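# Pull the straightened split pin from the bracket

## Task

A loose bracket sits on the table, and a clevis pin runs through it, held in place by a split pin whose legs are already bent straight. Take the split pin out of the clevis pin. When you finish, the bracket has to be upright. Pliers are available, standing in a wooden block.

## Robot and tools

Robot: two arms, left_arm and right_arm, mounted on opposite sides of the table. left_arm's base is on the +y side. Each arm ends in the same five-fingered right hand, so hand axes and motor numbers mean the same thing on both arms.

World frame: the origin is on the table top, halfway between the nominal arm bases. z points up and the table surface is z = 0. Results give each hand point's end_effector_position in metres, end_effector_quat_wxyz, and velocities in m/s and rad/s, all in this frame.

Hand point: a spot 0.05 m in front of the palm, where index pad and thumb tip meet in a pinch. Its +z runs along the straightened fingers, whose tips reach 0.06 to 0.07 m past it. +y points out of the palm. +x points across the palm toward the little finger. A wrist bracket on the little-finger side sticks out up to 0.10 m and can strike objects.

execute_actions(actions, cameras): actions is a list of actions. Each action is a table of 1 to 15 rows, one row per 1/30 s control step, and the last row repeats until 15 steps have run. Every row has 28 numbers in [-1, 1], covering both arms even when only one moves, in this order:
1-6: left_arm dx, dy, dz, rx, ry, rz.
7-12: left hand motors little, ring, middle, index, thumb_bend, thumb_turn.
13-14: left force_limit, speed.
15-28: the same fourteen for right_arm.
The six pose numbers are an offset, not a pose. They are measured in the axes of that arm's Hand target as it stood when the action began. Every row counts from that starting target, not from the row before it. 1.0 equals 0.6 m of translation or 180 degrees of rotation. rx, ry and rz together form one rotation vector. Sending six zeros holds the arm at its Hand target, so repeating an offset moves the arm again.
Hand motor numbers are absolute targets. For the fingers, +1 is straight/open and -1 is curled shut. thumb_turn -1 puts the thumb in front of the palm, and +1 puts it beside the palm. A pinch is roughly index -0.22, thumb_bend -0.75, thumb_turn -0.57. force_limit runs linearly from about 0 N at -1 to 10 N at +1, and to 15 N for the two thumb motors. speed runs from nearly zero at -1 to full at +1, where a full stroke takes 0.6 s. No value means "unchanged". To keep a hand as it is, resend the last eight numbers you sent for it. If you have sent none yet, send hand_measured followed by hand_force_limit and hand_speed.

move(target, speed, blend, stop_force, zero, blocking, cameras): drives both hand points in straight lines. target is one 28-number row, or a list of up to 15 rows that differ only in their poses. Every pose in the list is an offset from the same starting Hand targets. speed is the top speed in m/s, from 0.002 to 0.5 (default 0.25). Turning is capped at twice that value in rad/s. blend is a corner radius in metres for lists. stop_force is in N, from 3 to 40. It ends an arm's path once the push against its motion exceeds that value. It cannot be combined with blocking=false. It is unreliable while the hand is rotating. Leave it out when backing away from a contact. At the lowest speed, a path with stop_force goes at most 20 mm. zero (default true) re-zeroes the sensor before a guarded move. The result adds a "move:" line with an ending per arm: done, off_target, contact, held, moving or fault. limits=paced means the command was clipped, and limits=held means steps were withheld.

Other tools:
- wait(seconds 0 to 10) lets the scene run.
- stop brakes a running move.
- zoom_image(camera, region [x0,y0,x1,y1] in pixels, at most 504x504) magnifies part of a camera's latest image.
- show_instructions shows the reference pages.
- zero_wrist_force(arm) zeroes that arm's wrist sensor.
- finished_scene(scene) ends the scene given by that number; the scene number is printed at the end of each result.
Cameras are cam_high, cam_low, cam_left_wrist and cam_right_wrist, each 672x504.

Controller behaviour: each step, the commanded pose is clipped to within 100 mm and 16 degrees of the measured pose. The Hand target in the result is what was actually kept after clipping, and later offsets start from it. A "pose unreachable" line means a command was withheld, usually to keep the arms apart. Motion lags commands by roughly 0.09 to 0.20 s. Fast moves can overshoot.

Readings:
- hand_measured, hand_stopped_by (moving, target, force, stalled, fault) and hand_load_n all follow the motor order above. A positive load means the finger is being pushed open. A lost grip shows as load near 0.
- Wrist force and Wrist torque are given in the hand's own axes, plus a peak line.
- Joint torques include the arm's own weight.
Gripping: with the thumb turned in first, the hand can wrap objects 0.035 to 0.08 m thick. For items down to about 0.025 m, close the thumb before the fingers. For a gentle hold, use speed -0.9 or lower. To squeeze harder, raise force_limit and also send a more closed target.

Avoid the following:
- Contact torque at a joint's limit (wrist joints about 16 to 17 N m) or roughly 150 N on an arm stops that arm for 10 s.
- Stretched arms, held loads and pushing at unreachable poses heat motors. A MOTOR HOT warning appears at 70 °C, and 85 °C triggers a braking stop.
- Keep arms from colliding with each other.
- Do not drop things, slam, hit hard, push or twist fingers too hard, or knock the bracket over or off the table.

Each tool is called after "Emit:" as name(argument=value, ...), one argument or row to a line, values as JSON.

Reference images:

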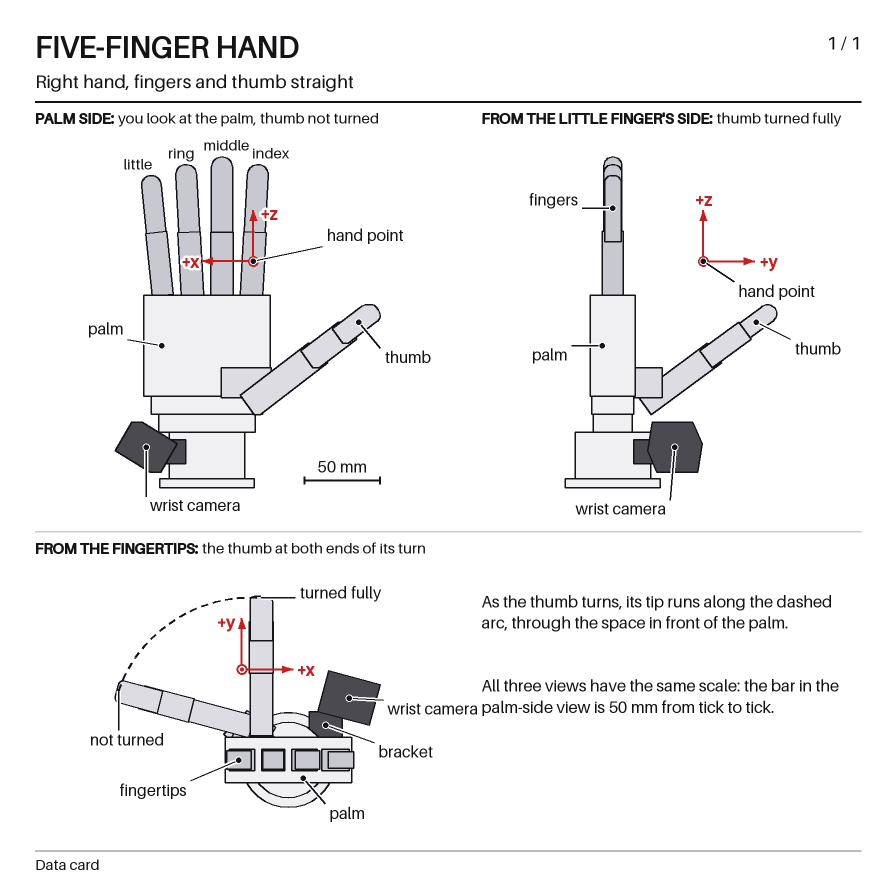

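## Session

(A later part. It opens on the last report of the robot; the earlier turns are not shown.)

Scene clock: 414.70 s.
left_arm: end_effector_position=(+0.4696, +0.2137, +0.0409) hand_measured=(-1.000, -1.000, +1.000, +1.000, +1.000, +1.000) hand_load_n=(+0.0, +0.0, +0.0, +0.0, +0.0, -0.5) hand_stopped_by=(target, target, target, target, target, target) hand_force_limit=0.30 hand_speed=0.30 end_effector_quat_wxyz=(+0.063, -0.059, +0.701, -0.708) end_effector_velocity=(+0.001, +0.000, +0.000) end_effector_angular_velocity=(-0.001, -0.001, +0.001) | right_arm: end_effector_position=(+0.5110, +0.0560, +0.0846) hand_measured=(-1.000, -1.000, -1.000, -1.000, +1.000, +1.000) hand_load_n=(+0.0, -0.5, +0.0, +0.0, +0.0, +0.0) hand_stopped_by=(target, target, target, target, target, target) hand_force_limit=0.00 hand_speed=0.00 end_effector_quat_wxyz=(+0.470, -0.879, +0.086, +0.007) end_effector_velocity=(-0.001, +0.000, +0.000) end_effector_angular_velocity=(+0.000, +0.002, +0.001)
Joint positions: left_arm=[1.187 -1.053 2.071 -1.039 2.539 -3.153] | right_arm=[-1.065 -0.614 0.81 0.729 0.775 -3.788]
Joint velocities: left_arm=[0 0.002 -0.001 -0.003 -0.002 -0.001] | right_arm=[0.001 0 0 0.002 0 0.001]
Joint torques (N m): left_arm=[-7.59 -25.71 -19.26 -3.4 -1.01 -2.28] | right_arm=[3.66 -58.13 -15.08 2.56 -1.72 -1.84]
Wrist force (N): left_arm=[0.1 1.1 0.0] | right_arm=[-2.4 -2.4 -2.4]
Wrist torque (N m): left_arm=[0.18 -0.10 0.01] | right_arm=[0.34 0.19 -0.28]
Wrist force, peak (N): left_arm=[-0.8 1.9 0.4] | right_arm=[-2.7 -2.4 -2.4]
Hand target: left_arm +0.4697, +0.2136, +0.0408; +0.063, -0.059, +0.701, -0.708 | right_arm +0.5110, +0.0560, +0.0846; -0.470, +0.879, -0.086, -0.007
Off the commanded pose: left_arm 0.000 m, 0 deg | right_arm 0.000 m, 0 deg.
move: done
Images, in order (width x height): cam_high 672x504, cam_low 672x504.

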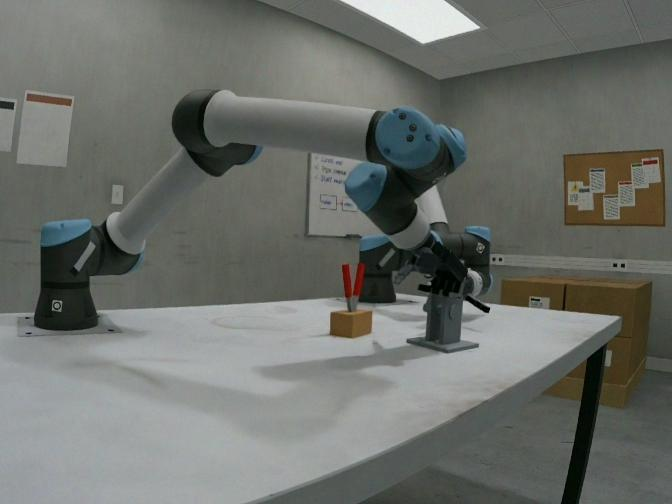

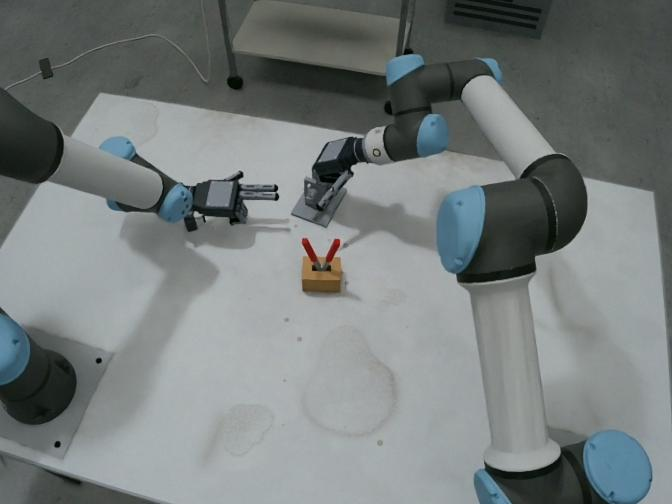

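Emit:
move(
  target=[-0.012,0,0.065,0,0,0,-1,-1,1,1,1,1,0.3,0.3,0,0,0,0,0,0,-1,-1,-1,-1,1,1,0,0],
  speed=0.06,
  stop_force=4,
  cameras=["cam_high","cam_low"],
)

Emit:
zoom_image(
  camera="cam_low",
  region=[290, 175, 330, 225],
)

Emit:
zoom_image(
  camera="cam_high",
  region=[400, 280, 470, 360],
)

Scene clock: 427.13 s.
left_arm: end_effector_position=(+0.4834, +0.1764, +0.0413) hand_measured=(-1.000, -1.000, +1.000, +1.000, +1.000, +1.000) hand_load_n=(+0.5, +0.0, +0.0, +0.0, +0.0, -0.5) hand_stopped_by=(target, target, target, target, target, target) hand_force_limit=0.30 hand_speed=0.30 end_effector_quat_wxyz=(+0.063, -0.059, +0.701, -0.708) end_effector_velocity=(-0.001, +0.000, -0.001) end_effector_angular_velocity=(+0.001, +0.002, +0.000) | right_arm: end_effector_position=(+0.5110, +0.0560, +0.0846) hand_measured=(-1.000, -1.000, -1.000, -1.000, +1.000, +1.000) hand_load_n=(+0.0, -0.5, +0.0, +0.0, +0.0, +0.0) hand_stopped_by=(target, target, target, target, target, target) hand_force_limit=0.00 hand_speed=0.00 end_effector_quat_wxyz=(+0.470, -0.879, +0.086, +0.007) end_effector_velocity=(+0.001, -0.001, +0.000) end_effector_angular_velocity=(+0.000, +0.000, -0.002)
Joint positions: left_arm=[1.123 -1.024 2.012 -1.007 2.475 -3.151] | right_arm=[-1.065 -0.614 0.81 0.729 0.775 -3.788]
Joint velocities: left_arm=[0 0 0 0.002 0 0] | right_arm=[-0.002 0 0 0 0 -0.001]
Joint torques (N m): left_arm=[-9.17 -29.11 -18.73 0.91 -1.29 2.91] | right_arm=[3.52 -56.87 -14.37 2.51 -1.65 -1.97]
Wrist force (N): left_arm=[0.9 0.7 -0.3] | right_arm=[-2.4 -2.4 -2.3]
Wrist torque (N m): left_arm=[0.14 -0.17 0.05] | right_arm=[0.33 0.18 -0.28]
Wrist force, peak (N): left_arm=[0.5 1.3 0.2] | right_arm=[-2.5 -2.5 -2.5]
Hand target: left_arm +0.4834, +0.1764, +0.0413; +0.063, -0.059, +0.701, -0.708 | right_arm +0.5110, +0.0560, +0.0846; -0.470, +0.879, -0.086, -0.007
Off the commanded pose: left_arm 0.000 m, 0 deg | right_arm 0.000 m, 0 deg.
move: done
Images, in order (width x height): cam_high 672x504, cam_low 672x504.

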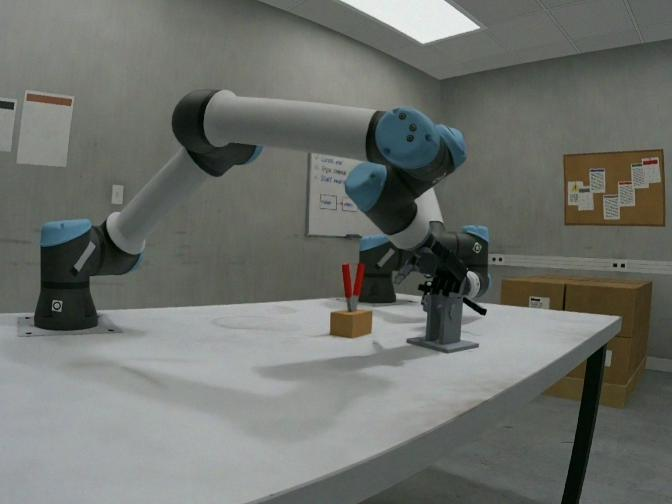

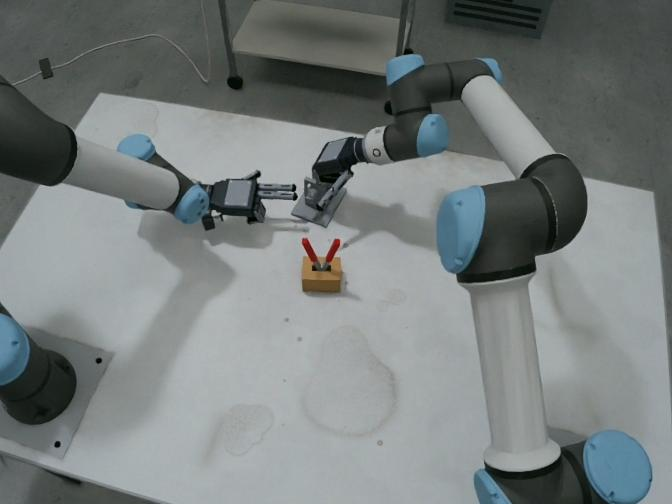

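Scaled by 10.080 from the camera's 672x504 image, which has a finer 960x720 frame.

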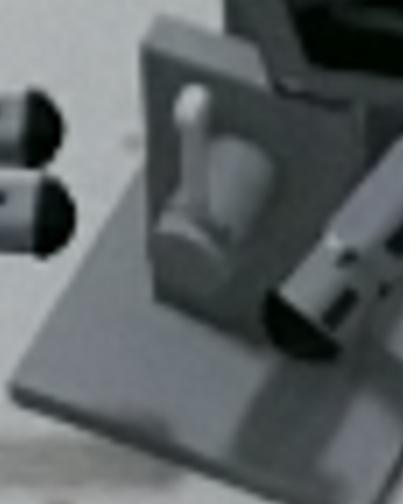

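Scaled by 6.300 from the camera's 672x504 image, which has a finer 960x720 frame.

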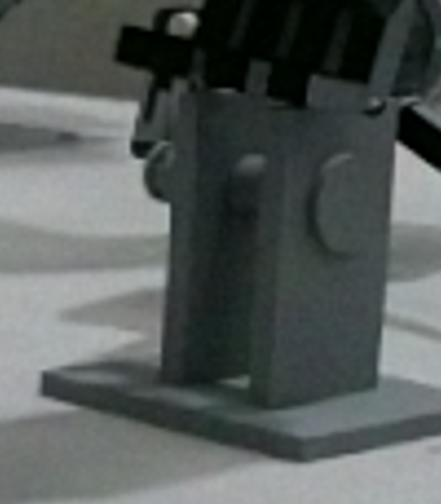

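Emit:
move(
  target=[-0.006,0,0.025,0,0,0,-1,-1,1,1,1,1,0.3,0.3,0,0,0,0,0,0,-1,-1,-1,-1,1,1,0,0],
  speed=0.04,
  stop_force=4,
  cameras=["cam_high","cam_low"],
)

Emit:
zoom_image(
  camera="cam_low",
  region=[290, 175, 330, 225],
)

Emit:
zoom_image(
  camera="cam_high",
  region=[400, 280, 470, 360],
)

Scene clock: 447.67 s.
left_arm: end_effector_position=(+0.4895, +0.1622, +0.0415) hand_measured=(-1.000, -1.000, +1.000, +1.000, +1.000, +1.000) hand_load_n=(+0.0, +0.0, +0.0, +0.0, +0.0, +0.0) hand_stopped_by=(target, target, target, target, target, target) hand_force_limit=0.30 hand_speed=0.30 end_effector_quat_wxyz=(+0.063, -0.059, +0.701, -0.708) end_effector_velocity=(+0.000, +0.000, -0.001) end_effector_angular_velocity=(+0.001, +0.002, +0.001) | right_arm: end_effector_position=(+0.5110, +0.0560, +0.0846) hand_measured=(-1.000, -1.000, -1.000, -1.000, +1.000, +1.000) hand_load_n=(+0.0, -0.5, +0.0, +0.0, +0.0, +0.0) hand_stopped_by=(target, target, target, target, target, target) hand_force_limit=0.00 hand_speed=0.00 end_effector_quat_wxyz=(+0.470, -0.879, +0.086, +0.007) end_effector_velocity=(-0.001, +0.000, +0.000) end_effector_angular_velocity=(-0.001, +0.003, -0.001)
Joint positions: left_arm=[1.102 -1.011 1.985 -0.992 2.454 -3.15] | right_arm=[-1.065 -0.614 0.81 0.729 0.775 -3.788]
Joint velocities: left_arm=[0 0.002 0 0.001 0 0] | right_arm=[0.001 0 0 0.001 0 0.002]
Joint torques (N m): left_arm=[-8.21 -31.06 -19.69 1.17 -1.16 2.79] | right_arm=[2.76 -57.11 -13.71 2.42 -1.52 -1.93]
Wrist force (N): left_arm=[0.4 0.5 -0.2] | right_arm=[-2.5 -2.2 -2.2]
Wrist torque (N m): left_arm=[0.12 -0.11 0.02] | right_arm=[0.36 0.20 -0.27]
Wrist force, peak (N): left_arm=[0.8 0.9 -0.2] | right_arm=[-2.6 -2.4 -2.4]
Hand target: left_arm +0.4895, +0.1622, +0.0415; +0.063, -0.059, +0.701, -0.708 | right_arm +0.5110, +0.0560, +0.0846; -0.470, +0.879, -0.086, -0.007
Off the commanded pose: left_arm 0.000 m, 0 deg | right_arm 0.000 m, 0 deg.
move: done
Images, in order (width x height): cam_high 672x504, cam_low 672x504.

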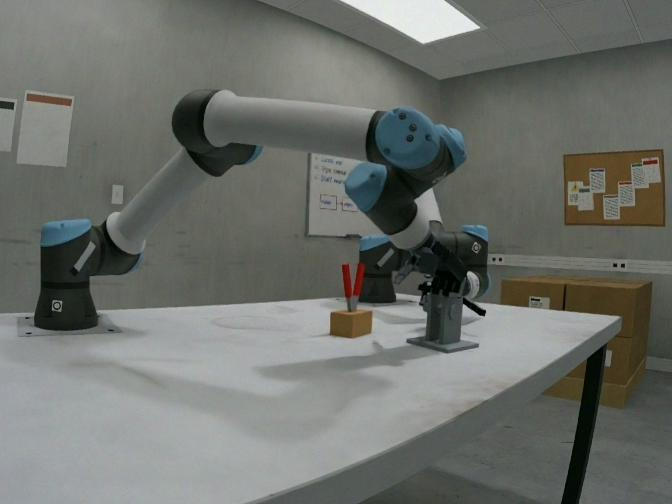

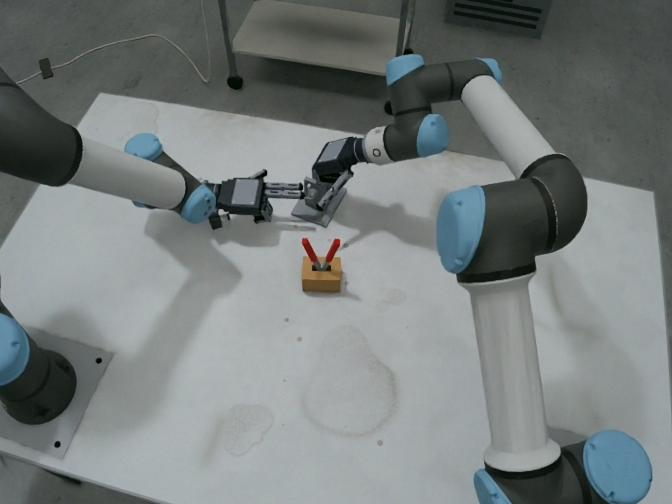

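Scaled by 10.080 from the camera's 672x504 image, which has a finer 960x720 frame.

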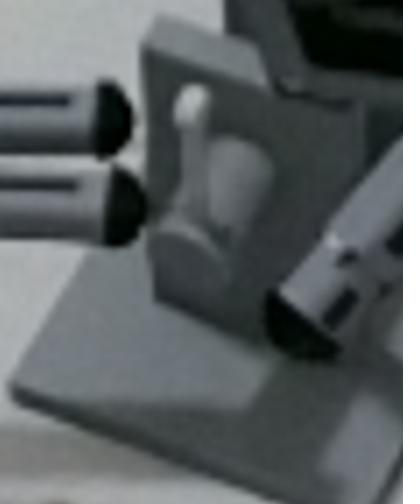

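Scaled by 6.300 from the camera's 672x504 image, which has a finer 960x720 frame.

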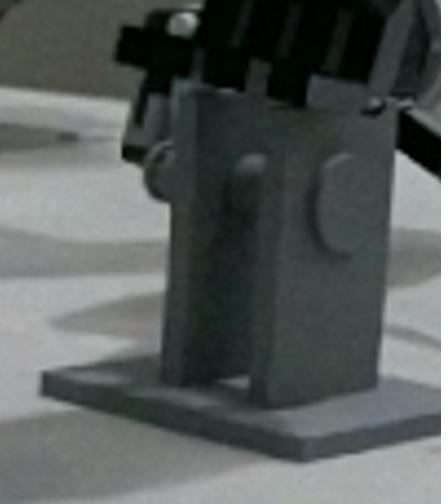

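Emit:
move(
  target=[0,0,0.033,0,0,0,-1,-1,1,1,1,1,0.3,0.3,0,0,0,0,0,0,-1,-1,-1,-1,1,1,0,0],
  speed=0.02,
  stop_force=4,
  cameras=["cam_high","cam_low"],
)

Emit:
zoom_image(
  camera="cam_low",
  region=[290, 175, 330, 225],
)

Emit:
zoom_image(
  camera="cam_high",
  region=[400, 280, 470, 360],
)

Scene clock: 457.80 s.
left_arm: end_effector_position=(+0.4928, +0.1427, +0.0417) hand_measured=(-1.000, -1.000, +1.000, +1.000, +1.000, +1.000) hand_load_n=(+0.0, +0.0, +0.0, +0.0, +0.0, +0.0) hand_stopped_by=(target, target, target, target, target, target) hand_force_limit=0.30 hand_speed=0.30 end_effector_quat_wxyz=(+0.063, -0.059, +0.701, -0.708) end_effector_velocity=(+0.000, +0.000, +0.000) end_effector_angular_velocity=(+0.001, +0.001, +0.000) | right_arm: end_effector_position=(+0.5110, +0.0560, +0.0846) hand_measured=(-1.000, -1.000, -1.000, -1.000, +1.000, +1.000) hand_load_n=(+0.5, -0.5, +0.0, +0.0, +0.0, +0.0) hand_stopped_by=(target, target, target, target, target, target) hand_force_limit=0.00 hand_speed=0.00 end_effector_quat_wxyz=(+0.470, -0.879, +0.086, +0.007) end_effector_velocity=(+0.001, +0.000, +0.000) end_effector_angular_velocity=(+0.001, -0.001, -0.001)
Joint positions: left_arm=[1.068 -0.999 1.96 -0.978 2.42 -3.15] | right_arm=[-1.065 -0.614 0.81 0.729 0.775 -3.788]
Joint velocities: left_arm=[0 0 0 0 0 0] | right_arm=[0 0 0 -0.002 0 0]
Joint torques (N m): left_arm=[-9.31 -30.64 -18.2 0.95 -1.33 2.42] | right_arm=[2.07 -55.91 -13.56 2.35 -1.65 -2.06]
Wrist force (N): left_arm=[0.5 0.6 -0.3] | right_arm=[-2.4 -2.3 -2.3]
Wrist torque (N m): left_arm=[0.13 -0.11 0.03] | right_arm=[0.36 0.18 -0.27]
Wrist force, peak (N): left_arm=[0.7 0.7 -0.3] | right_arm=[-2.5 -2.6 -2.4]
Hand target: left_arm +0.4928, +0.1427, +0.0417; +0.063, -0.059, +0.701, -0.708 | right_arm +0.5110, +0.0560, +0.0846; -0.470, +0.879, -0.086, -0.007
Off the commanded pose: left_arm 0.000 m, 0 deg | right_arm 0.000 m, 0 deg.
move: done
Images, in order (width x height): cam_high 672x504, cam_low 672x504.

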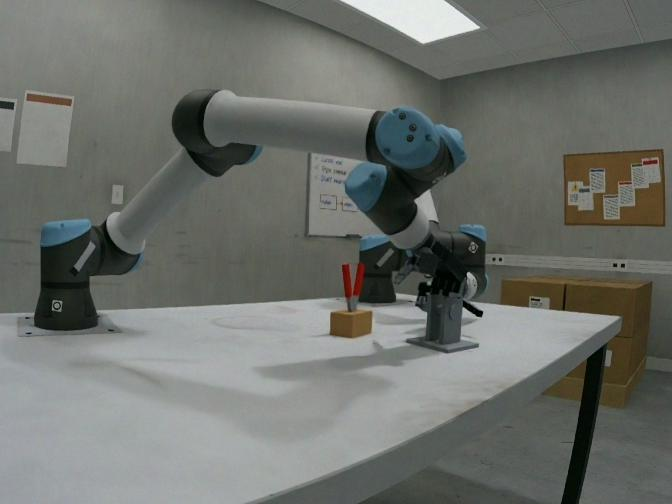

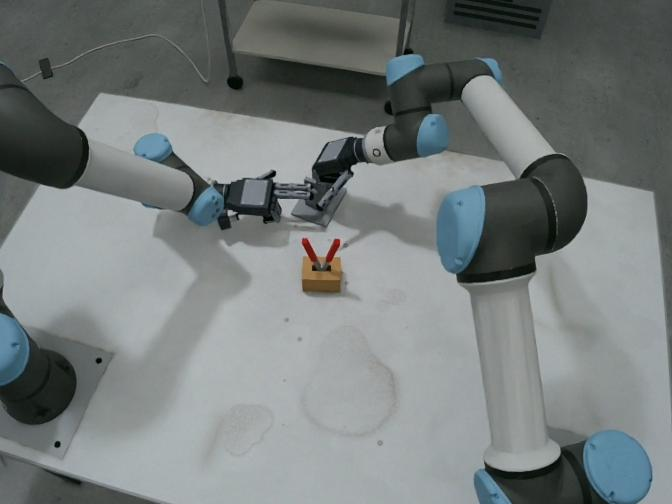

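Scaled by 10.080 from the camera's 672x504 image, which has a finer 960x720 frame.

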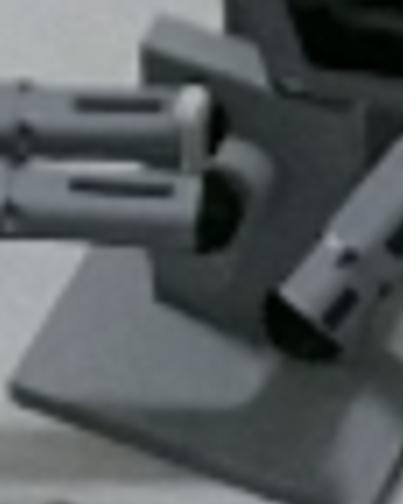

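Scaled by 6.300 from the camera's 672x504 image, which has a finer 960x720 frame.

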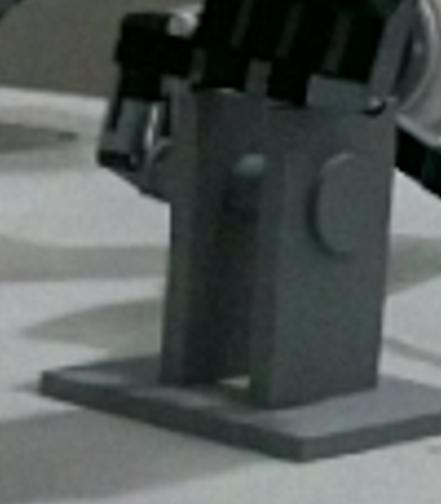

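Emit:
move(
  target=[0,0,0.005,0,0,0,-1,-1,1,1,1,1,0.3,0.3,0,0,0,0,0,0,-1,-1,-1,-1,1,1,0,0],
  speed=0.02,
  stop_force=4,
  cameras=[],
)

Emit:
move(
  target=[0.051,-0.0062,0,0,0,-0.1667,-1,-1,1,1,1,1,0.3,0.3,0,0,0,0,0,0,-1,-1,-1,-1,1,1,0,0],
  speed=0.05,
  cameras=["cam_high","cam_low"],
)

Emit:
zoom_image(
  camera="cam_low",
  region=[290, 175, 330, 225],
)

Emit:
zoom_image(
  camera="cam_high",
  region=[400, 280, 470, 360],
)

Scene clock: 465.20 s.
left_arm: end_effector_position=(+0.4933, +0.1397, +0.0417) hand_measured=(-1.000, -1.000, +1.000, +1.000, +1.000, +1.000) hand_load_n=(+0.0, +0.0, +0.0, +0.0, +0.0, +0.0) hand_stopped_by=(target, target, target, target, target, target) hand_force_limit=0.30 hand_speed=0.30 end_effector_quat_wxyz=(+0.063, -0.059, +0.701, -0.708) end_effector_velocity=(+0.000, +0.000, +0.000) end_effector_angular_velocity=(-0.001, -0.001, -0.001) | right_arm: end_effector_position=(+0.5110, +0.0560, +0.0846) hand_measured=(-1.000, -1.000, -1.000, -1.000, +1.000, +1.000) hand_load_n=(+0.0, -0.5, +0.0, +0.0, +0.0, -0.5) hand_stopped_by=(target, target, target, target, target, target) hand_force_limit=0.00 hand_speed=0.00 end_effector_quat_wxyz=(+0.470, -0.879, +0.086, +0.007) end_effector_velocity=(+0.000, +0.000, +0.000) end_effector_angular_velocity=(-0.001, +0.000, +0.000)
Joint positions: left_arm=[1.063 -0.997 1.956 -0.976 2.415 -3.15] | right_arm=[-1.065 -0.614 0.81 0.729 0.775 -3.788]
Joint velocities: left_arm=[0 0 0 -0.001 0.001 0] | right_arm=[0 0 0 0.001 0 0]
Joint torques (N m): left_arm=[-8.47 -30.56 -20.42 1.06 -1.35 2.48] | right_arm=[2.62 -55.26 -13.05 2.32 -1.66 -2.09]
Wrist force (N): left_arm=[0.4 0.5 -0.1] | right_arm=[-2.5 -2.5 -2.3]
Wrist torque (N m): left_arm=[0.10 -0.12 0.02] | right_arm=[0.33 0.20 -0.29]
Wrist force, peak (N): left_arm=[0.8 0.8 0.1] | right_arm=[-2.5 -2.6 -2.4]
Hand target: left_arm +0.4933, +0.1397, +0.0417; +0.063, -0.059, +0.701, -0.708 | right_arm +0.5110, +0.0560, +0.0846; -0.470, +0.879, -0.086, -0.007
Off the commanded pose: left_arm 0.000 m, 0 deg | right_arm 0.000 m, 0 deg.
move: done
No camera images: "cameras" was empty.

Scene clock: 470.93 s.
left_arm: end_effector_position=(+0.4632, +0.1345, +0.0453) hand_measured=(-1.000, -1.000, +1.000, +1.000, +1.000, +1.000) hand_load_n=(+0.0, +0.5, +0.0, +0.5, +0.0, +0.0) hand_stopped_by=(target, target, target, target, target, target) hand_force_limit=0.30 hand_speed=0.30 end_effector_quat_wxyz=(+0.122, +0.238, -0.662, +0.701) end_effector_velocity=(+0.000, +0.000, -0.001) end_effector_angular_velocity=(+0.000, +0.003, +0.001) | right_arm: end_effector_position=(+0.5110, +0.0560, +0.0846) hand_measured=(-1.000, -1.000, -1.000, -1.000, +1.000, +1.000) hand_load_n=(+0.0, -0.5, +0.0, +0.0, +0.0, -0.5) hand_stopped_by=(target, target, target, target, target, target) hand_force_limit=0.00 hand_speed=0.00 end_effector_quat_wxyz=(+0.470, -0.879, +0.086, +0.007) end_effector_velocity=(-0.001, +0.000, +0.000) end_effector_angular_velocity=(-0.001, +0.002, +0.000)
Joint positions: left_arm=[1.069 -1.015 1.943 -0.945 2.421 -3.673] | right_arm=[-1.065 -0.614 0.81 0.729 0.775 -3.788]
Joint velocities: left_arm=[0 0.001 0 0 0 -0.003] | right_arm=[0.001 0 0 0.002 0 0]
Joint torques (N m): left_arm=[11.1 -25.62 -18.6 -2.23 1.17 -2.55] | right_arm=[0.7 -54.83 -12.24 2.17 -1.64 -2.05]
Wrist force (N): left_arm=[2.5 -4.5 -1.8] | right_arm=[-2.4 -2.2 -2.4]
Wrist torque (N m): left_arm=[0.47 0.20 0.20] | right_arm=[0.37 0.19 -0.27]
Wrist force, peak (N): left_arm=[2.5 -4.5 -1.8] | right_arm=[-2.5 -2.7 -2.3]
Hand target: left_arm +0.4632, +0.1345, +0.0453; -0.123, -0.238, +0.661, -0.701 | right_arm +0.5110, +0.0560, +0.0846; -0.470, +0.879, -0.086, -0.007
Off the commanded pose: left_arm 0.000 m, 0 deg | right_arm 0.000 m, 0 deg.
move: done
Images, in order (width x height): cam_high 672x504, cam_low 672x504.

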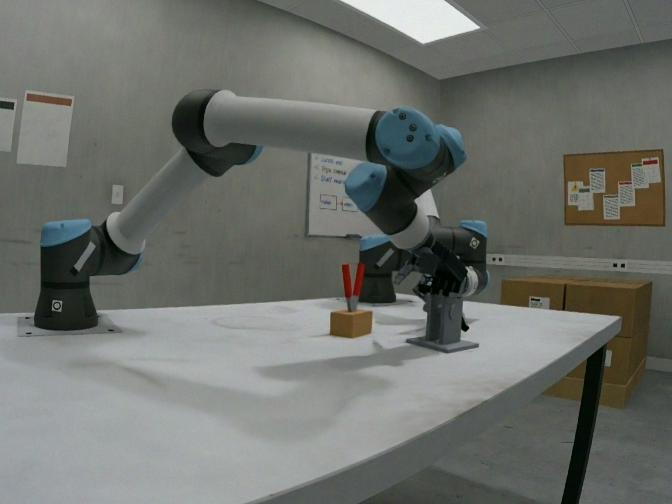

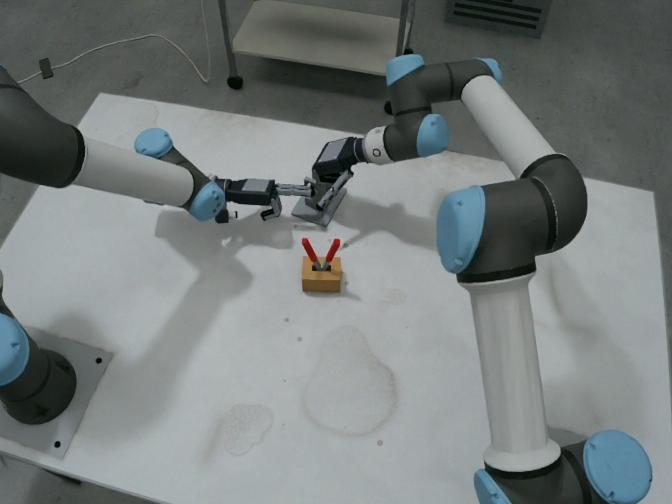

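Scaled by 10.080 from the camera's 672x504 image, which has a finer 960x720 frame.

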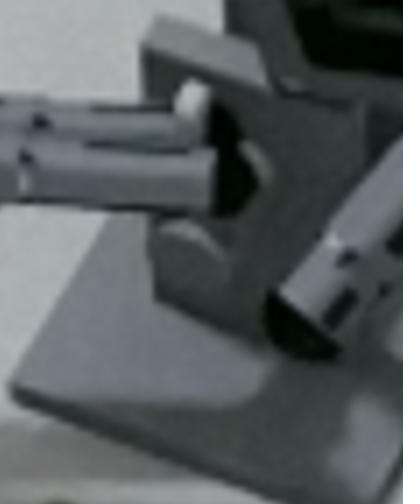

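Scaled by 6.300 from the camera's 672x504 image, which has a finer 960x720 frame.

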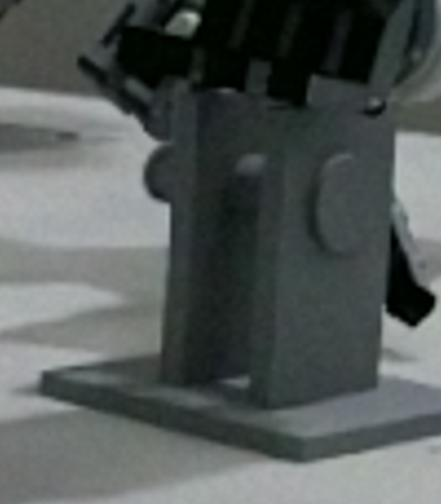

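Emit:
move(
  target=[0,0,0,0,0,0,-1,-1,1,1,1,1,0.3,0.3,0.0006,0.0055,0.0037,0,0,0,-1,-1,-1,-1,1,1,0,0],
  speed=0.005,
  stop_force=22,
  cameras=[],
)

Emit:
move(
  target=[0.0104,-0.0171,0,0,0,0,-1,-1,1,1,1,1,0.3,0.3,0,0,0,0,0,0,-1,-1,-1,-1,1,1,0,0],
  speed=0.01,
  stop_force=25,
  cameras=["cam_high","cam_low"],
)

Emit:
zoom_image(
  camera="cam_low",
  region=[290, 175, 330, 225],
)

Emit:
zoom_image(
  camera="cam_high",
  region=[400, 280, 470, 360],
)

Scene clock: 479.47 s.
left_arm: end_effector_position=(+0.4632, +0.1345, +0.0453) hand_measured=(-1.000, -1.000, +1.000, +1.000, +1.000, +1.000) hand_load_n=(+0.0, +0.0, +0.0, +0.5, +0.0, -0.5) hand_stopped_by=(target, target, target, target, target, target) hand_force_limit=0.30 hand_speed=0.30 end_effector_quat_wxyz=(+0.123, +0.238, -0.661, +0.701) end_effector_velocity=(+0.000, +0.000, +0.000) end_effector_angular_velocity=(-0.001, -0.002, -0.001) | right_arm: end_effector_position=(+0.5110, +0.0560, +0.0833) hand_measured=(-1.000, -1.000, -1.000, -1.000, +1.000, +1.000) hand_load_n=(+0.0, -7.5, +0.0, +0.0, +0.0, +0.0) hand_stopped_by=(target, target, target, target, target, target) hand_force_limit=0.00 hand_speed=0.00 end_effector_quat_wxyz=(+0.470, -0.879, +0.086, +0.007) end_effector_velocity=(+0.001, -0.001, +0.000) end_effector_angular_velocity=(+0.000, +0.000, -0.001)
Joint positions: left_arm=[1.069 -1.015 1.943 -0.946 2.421 -3.673] | right_arm=[-1.065 -0.613 0.812 0.726 0.775 -3.788]
Joint velocities: left_arm=[0 0 0 -0.002 0.001 0] | right_arm=[-0.001 0 0 0 0 0]
Joint torques (N m): left_arm=[10.39 -27.86 -12.59 -2.1 1.39 -2.84] | right_arm=[2.76 -40.39 -11.93 4.18 -1.71 -1.26]
Wrist force (N): left_arm=[2.6 -4.2 -1.9] | right_arm=[5.6 -17.5 -23.3]
Wrist torque (N m): left_arm=[0.45 0.16 0.20] | right_arm=[0.83 1.16 -0.80]
Wrist force, peak (N): left_arm=[3.0 -4.7 -2.1] | right_arm=[6.7 -19.2 -25.5]
Hand target: left_arm +0.4632, +0.1345, +0.0453; -0.123, -0.238, +0.661, -0.701 | right_arm +0.5110, +0.0560, +0.0833; -0.470, +0.879, -0.086, -0.007
Off the commanded pose: left_arm 0.000 m, 0 deg | right_arm 0.003 m, 0 deg.
move: contact (right_arm)
No camera images: "cameras" was empty.

Scene clock: 481.63 s.
left_arm: end_effector_position=(+0.4628, +0.1346, +0.0573) hand_measured=(-1.000, -1.000, +0.998, +1.000, +1.000, +1.000) hand_load_n=(+0.0, +0.0, -14.0, +0.0, +0.5, +0.0) hand_stopped_by=(target, target, target, target, target, target) hand_force_limit=0.30 hand_speed=0.30 end_effector_quat_wxyz=(+0.123, +0.238, -0.661, +0.701) end_effector_velocity=(+0.000, +0.000, -0.001) end_effector_angular_velocity=(+0.001, +0.002, +0.000) | right_arm: end_effector_position=(+0.5110, +0.0560, +0.0833) hand_measured=(-1.000, -1.000, -1.000, -1.000, +1.000, +1.000) hand_load_n=(+0.0, -3.5, +0.0, +0.0, -0.5, -0.5) hand_stopped_by=(target, target, target, target, target, target) hand_force_limit=0.00 hand_speed=0.00 end_effector_quat_wxyz=(+0.470, -0.879, +0.086, +0.007) end_effector_velocity=(+0.000, +0.000, +0.000) end_effector_angular_velocity=(+0.000, +0.000, +0.000)
Joint positions: left_arm=[1.068 -1.04 1.94 -0.918 2.42 -3.673] | right_arm=[-1.065 -0.613 0.812 0.726 0.775 -3.788]
Joint velocities: left_arm=[0 0 0 0.001 0 0] | right_arm=[-0.001 0 0 0 0 -0.001]
Joint torques (N m): left_arm=[-8.79 -59.23 -27.08 -1.43 -1.46 1.34] | right_arm=[5.36 -40.61 -10.02 2.88 -1.61 -0.93]
Wrist force (N): left_arm=[-7.5 13.9 -0.4] | right_arm=[2.5 -10.8 -11.6]
Wrist torque (N m): left_arm=[-0.59 -0.52 -0.26] | right_arm=[0.58 0.63 -0.56]
Wrist force, peak (N): left_arm=[-7.8 14.1 -0.5] | right_arm=[5.7 -17.4 -23.3]
Hand target: left_arm +0.4628, +0.1346, +0.0573; -0.123, -0.238, +0.661, -0.701 | right_arm +0.5110, +0.0560, +0.0833; -0.470, +0.879, -0.086, -0.007
Off the commanded pose: left_arm 0.000 m, 0 deg | right_arm 0.000 m, 0 deg.
move: done
Images, in order (width x height): cam_high 672x504, cam_low 672x504.

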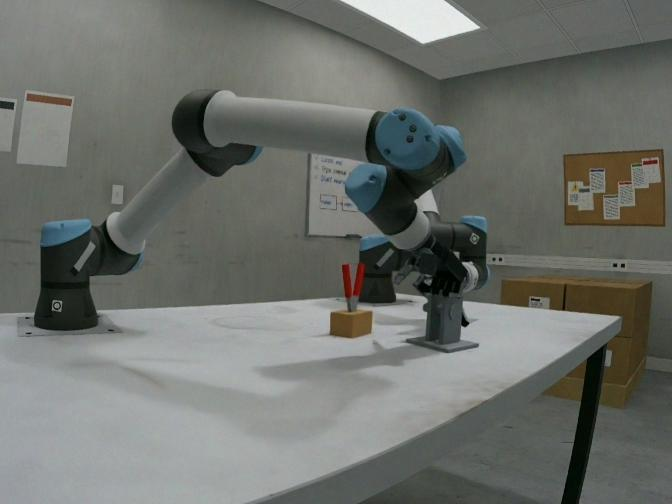

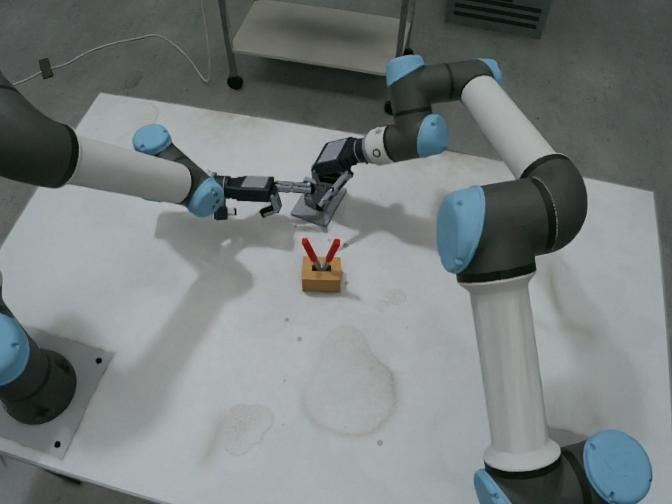

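Scaled by 10.080 from the camera's 672x504 image, which has a finer 960x720 frame.

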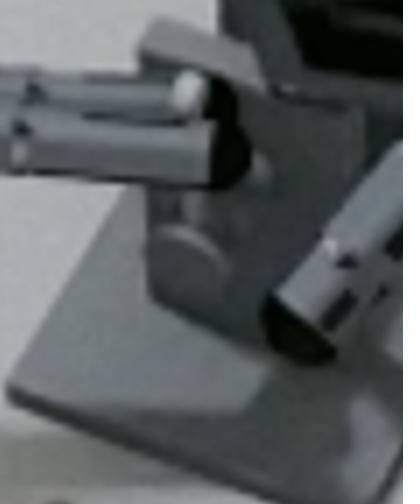

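Scaled by 6.300 from the camera's 672x504 image, which has a finer 960x720 frame.

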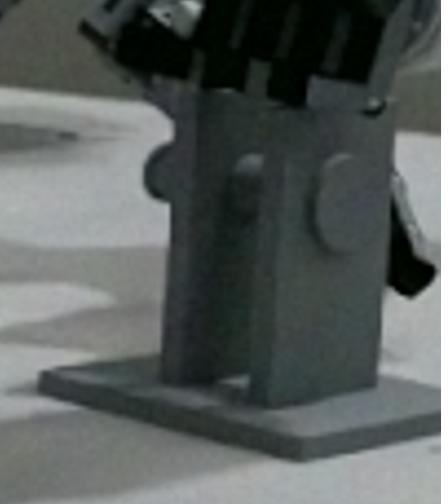

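Emit:
move(
  target=[0.0087,-0.0142,0,0,0,0,-1,-1,1,1,1,1,0.3,0.3,0,0,0,0,0,0,-1,-1,-1,-1,1,1,0,0],
  speed=0.01,
  stop_force=18,
  cameras=["cam_high","cam_low"],
)

Emit:
zoom_image(
  camera="cam_low",
  region=[290, 175, 330, 225],
)

Emit:
zoom_image(
  camera="cam_high",
  region=[400, 280, 470, 360],
)

Scene clock: 488.67 s.
left_arm: end_effector_position=(+0.4625, +0.1346, +0.0673) hand_measured=(-1.000, -1.000, +0.998, +1.000, +1.000, +1.000) hand_load_n=(+0.0, +0.0, -14.5, +0.0, +0.0, +0.0) hand_stopped_by=(target, target, target, target, target, target) hand_force_limit=0.30 hand_speed=0.30 end_effector_quat_wxyz=(+0.123, +0.238, -0.661, +0.701) end_effector_velocity=(+0.000, +0.000, +0.000) end_effector_angular_velocity=(+0.000, +0.001, +0.000) | right_arm: end_effector_position=(+0.5110, +0.0560, +0.0833) hand_measured=(-1.000, -1.000, -1.000, -1.000, +1.000, +1.000) hand_load_n=(+0.0, -3.0, +0.0, +0.0, +0.0, +0.0) hand_stopped_by=(target, target, target, target, target, target) hand_force_limit=0.00 hand_speed=0.00 end_effector_quat_wxyz=(+0.470, -0.879, +0.086, +0.007) end_effector_velocity=(+0.000, +0.000, +0.000) end_effector_angular_velocity=(-0.001, -0.001, -0.001)
Joint positions: left_arm=[1.068 -1.06 1.937 -0.895 2.42 -3.673] | right_arm=[-1.065 -0.613 0.812 0.726 0.775 -3.788]
Joint velocities: left_arm=[0 0 0.001 0 0 0] | right_arm=[0 0 0 0 0.001 0]
Joint torques (N m): left_arm=[-8.42 -58.72 -29.87 -1.78 -1.17 0.05] | right_arm=[12.91 -40.48 -4.96 -0.01 -1.65 -0.13]
Wrist force (N): left_arm=[-7.7 14.5 0.0] | right_arm=[2.4 -10.7 -11.5]
Wrist torque (N m): left_arm=[-0.59 -0.56 -0.26] | right_arm=[0.57 0.63 -0.56]
Wrist force, peak (N): left_arm=[-7.7 14.5 0.0] | right_arm=[2.6 -11.1 -11.9]
Hand target: left_arm +0.4625, +0.1346, +0.0673; -0.123, -0.238, +0.661, -0.701 | right_arm +0.5110, +0.0560, +0.0833; -0.470, +0.879, -0.086, -0.007
Off the commanded pose: left_arm 0.000 m, 0 deg | right_arm 0.000 m, 0 deg.
move: done
Images, in order (width x height): cam_high 672x504, cam_low 672x504.

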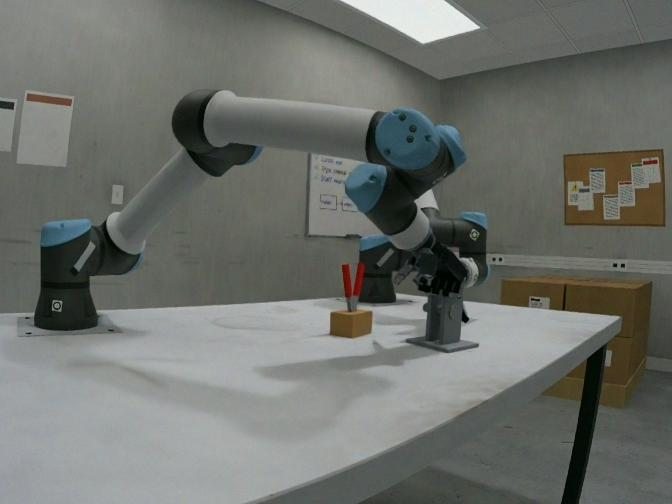

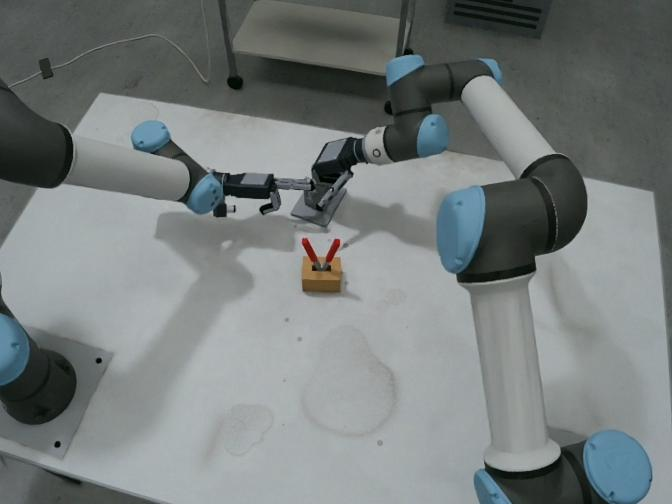

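Scaled by 10.080 from the camera's 672x504 image, which has a finer 960x720 frame.

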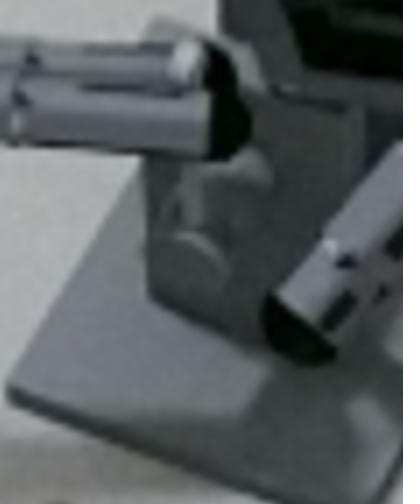

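Scaled by 6.300 from the camera's 672x504 image, which has a finer 960x720 frame.

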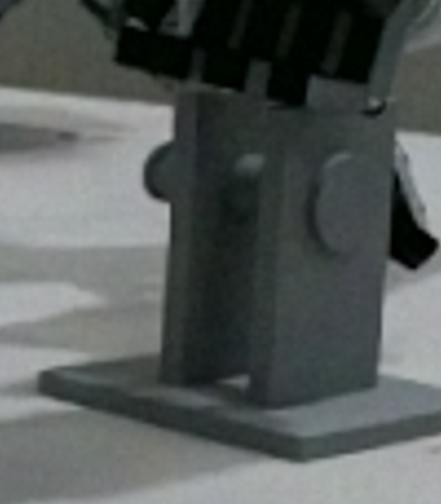

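Emit:
move(
  target=[0.0078,-0.0128,0,0,0,0,-1,-1,1,1,1,1,0.3,0.3,0,0,0,0,0,0,-1,-1,-1,-1,1,1,0,0],
  speed=0.007,
  stop_force=15,
  cameras=["cam_high","cam_low"],
)

Emit:
zoom_image(
  camera="cam_low",
  region=[290, 175, 330, 225],
)

Scene clock: 495.53 s.
left_arm: end_effector_position=(+0.4622, +0.1347, +0.0763) hand_measured=(-1.000, -1.000, +1.000, +1.000, +1.000, +1.000) hand_load_n=(+0.0, +0.0, +0.0, +0.0, +0.0, +0.0) hand_stopped_by=(target, target, target, target, target, target) hand_force_limit=0.30 hand_speed=0.30 end_effector_quat_wxyz=(+0.123, +0.238, -0.661, +0.701) end_effector_velocity=(+0.000, +0.000, -0.001) end_effector_angular_velocity=(+0.002, +0.003, +0.000) | right_arm: end_effector_position=(+0.5110, +0.0560, +0.0833) hand_measured=(-1.000, -1.000, -1.000, -1.000, +1.000, +1.000) hand_load_n=(+0.0, -3.5, +0.0, +0.0, +0.0, +0.0) hand_stopped_by=(target, target, target, target, target, target) hand_force_limit=0.00 hand_speed=0.00 end_effector_quat_wxyz=(+0.470, -0.879, +0.086, +0.007) end_effector_velocity=(+0.000, +0.000, +0.000) end_effector_angular_velocity=(+0.000, +0.000, +0.000)
Joint positions: left_arm=[1.068 -1.078 1.934 -0.873 2.42 -3.673] | right_arm=[-1.065 -0.613 0.812 0.726 0.775 -3.788]
Joint velocities: left_arm=[0 0.001 0 0.002 0 0] | right_arm=[0 0 0 -0.001 0 0.001]
Joint torques (N m): left_arm=[-7.13 -47.73 -21.69 1.15 -1.25 0.54] | right_arm=[13.04 -40.59 -6.18 0.07 -1.71 0.55]
Wrist force (N): left_arm=[-0.1 0.1 -0.1] | right_arm=[2.4 -10.7 -11.4]
Wrist torque (N m): left_arm=[0.05 -0.03 -0.04] | right_arm=[0.55 0.61 -0.55]
Wrist force, peak (N): left_arm=[-7.8 14.6 -0.8] | right_arm=[2.6 -10.8 -11.7]
Hand target: left_arm +0.4622, +0.1347, +0.0763; -0.123, -0.238, +0.661, -0.701 | right_arm +0.5110, +0.0560, +0.0833; -0.470, +0.879, -0.086, -0.007
Off the commanded pose: left_arm 0.000 m, 0 deg | right_arm 0.000 m, 0 deg.
move: done
Images, in order (width x height): cam_high 672x504, cam_low 672x504.

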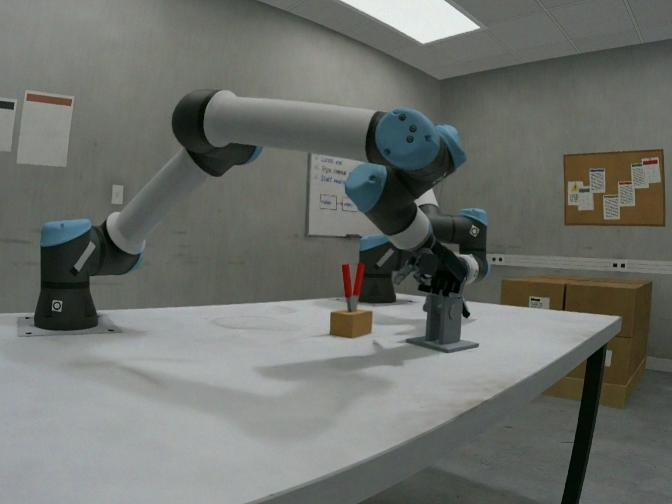

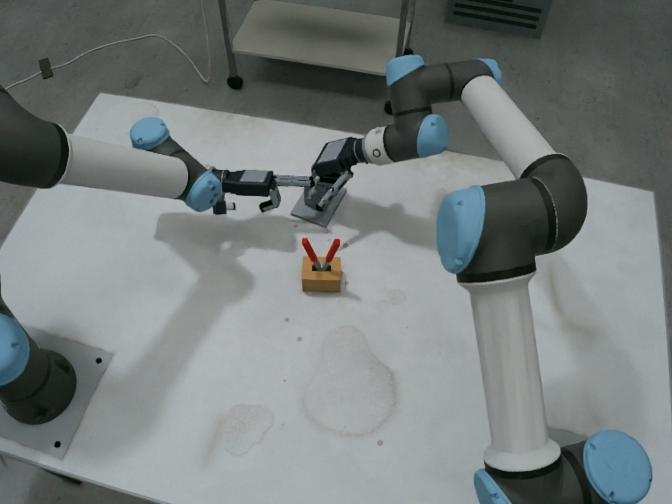

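Scaled by 10.080 from the camera's 672x504 image, which has a finer 960x720 frame.

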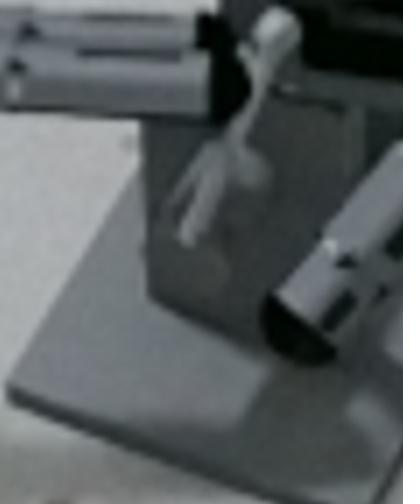

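Emit:
move(
  target=[0.03,-0.05,-0.2,0,0,0,-1,-1,1,1,1,1,0.3,0.3,0,0,0,0,0,0,-1,-1,-1,-1,1,1,0,0],
  speed=0.1,
  cameras=["cam_high","cam_low"],
)

Emit:
zoom_image(
  camera="cam_low",
  region=[290, 175, 330, 225],
)

Emit:
zoom_image(
  camera="cam_high",
  region=[400, 280, 470, 360],
)

Scene clock: 501.40 s.
left_arm: end_effector_position=(+0.4411, +0.2532, +0.1099) hand_measured=(-1.000, -1.000, +1.000, +1.000, +1.000, +1.000) hand_load_n=(+0.5, +0.0, +0.0, +0.0, +0.0, +0.0) hand_stopped_by=(target, target, target, target, target, target) hand_force_limit=0.30 hand_speed=0.30 end_effector_quat_wxyz=(+0.123, +0.238, -0.662, +0.700) end_effector_velocity=(+0.000, +0.002, +0.001) end_effector_angular_velocity=(-0.001, -0.002, +0.000) | right_arm: end_effector_position=(+0.5110, +0.0560, +0.0833) hand_measured=(-1.000, -1.000, -1.000, -1.000, +1.000, +1.000) hand_load_n=(+0.0, -3.0, +0.0, +0.0, +0.0, +0.0) hand_stopped_by=(target, target, target, target, target, target) hand_force_limit=0.00 hand_speed=0.00 end_effector_quat_wxyz=(+0.470, -0.879, +0.086, +0.007) end_effector_velocity=(+0.000, +0.000, +0.000) end_effector_angular_velocity=(+0.001, -0.001, +0.000)
Joint positions: left_arm=[1.292 -1.211 2.029 -0.841 2.644 -3.681] | right_arm=[-1.065 -0.613 0.812 0.726 0.775 -3.788]
Joint velocities: left_arm=[0.004 -0.002 0 0 0.003 0] | right_arm=[0 0 0 -0.001 0 0.001]
Joint torques (N m): left_arm=[14.34 -42.57 -6.69 1.32 1.31 -2.49] | right_arm=[10.59 -40.28 -6.28 0.1 -1.67 1.29]
Wrist force (N): left_arm=[0.0 0.1 -0.7] | right_arm=[2.2 -10.6 -11.4]
Wrist torque (N m): left_arm=[0.05 -0.02 -0.01] | right_arm=[0.57 0.64 -0.56]
Wrist force, peak (N): left_arm=[0.6 0.2 -0.9] | right_arm=[2.2 -10.7 -11.6]
Hand target: left_arm +0.4411, +0.2533, +0.1100; -0.123, -0.238, +0.662, -0.700 | right_arm +0.5110, +0.0560, +0.0833; -0.470, +0.879, -0.086, -0.007
Off the commanded pose: left_arm 0.000 m, 0 deg | right_arm 0.000 m, 0 deg.
move: done
Images, in order (width x height): cam_high 672x504, cam_low 672x504.

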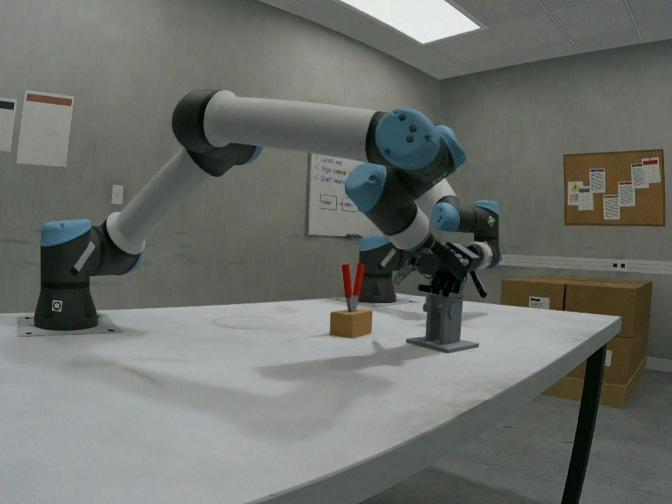

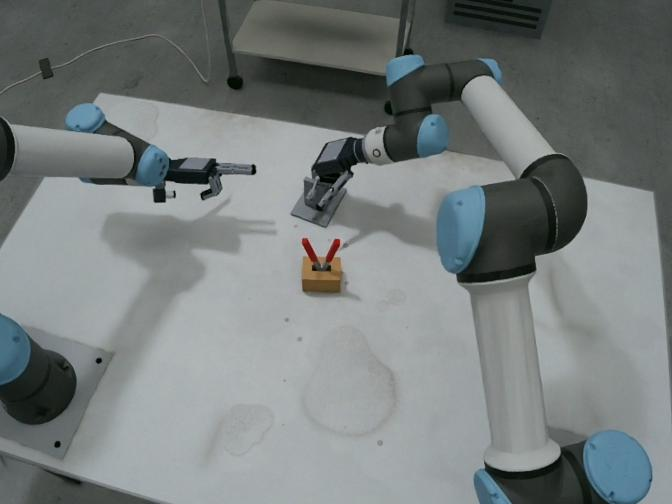

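Scaled by 10.080 from the camera's 672x504 image, which has a finer 960x720 frame.

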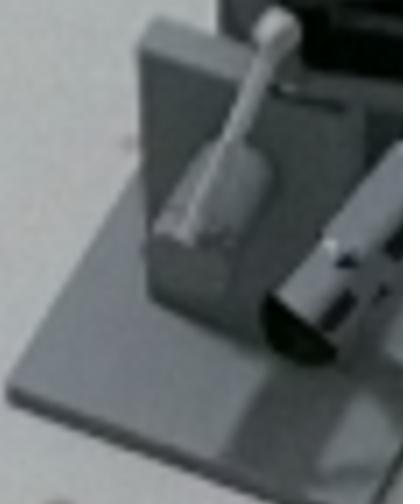

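Scaled by 6.300 from the camera's 672x504 image, which has a finer 960x720 frame.

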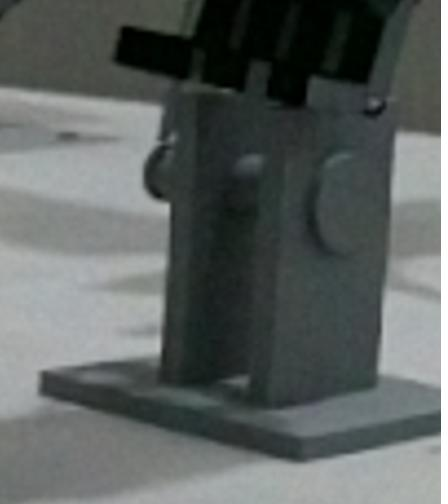

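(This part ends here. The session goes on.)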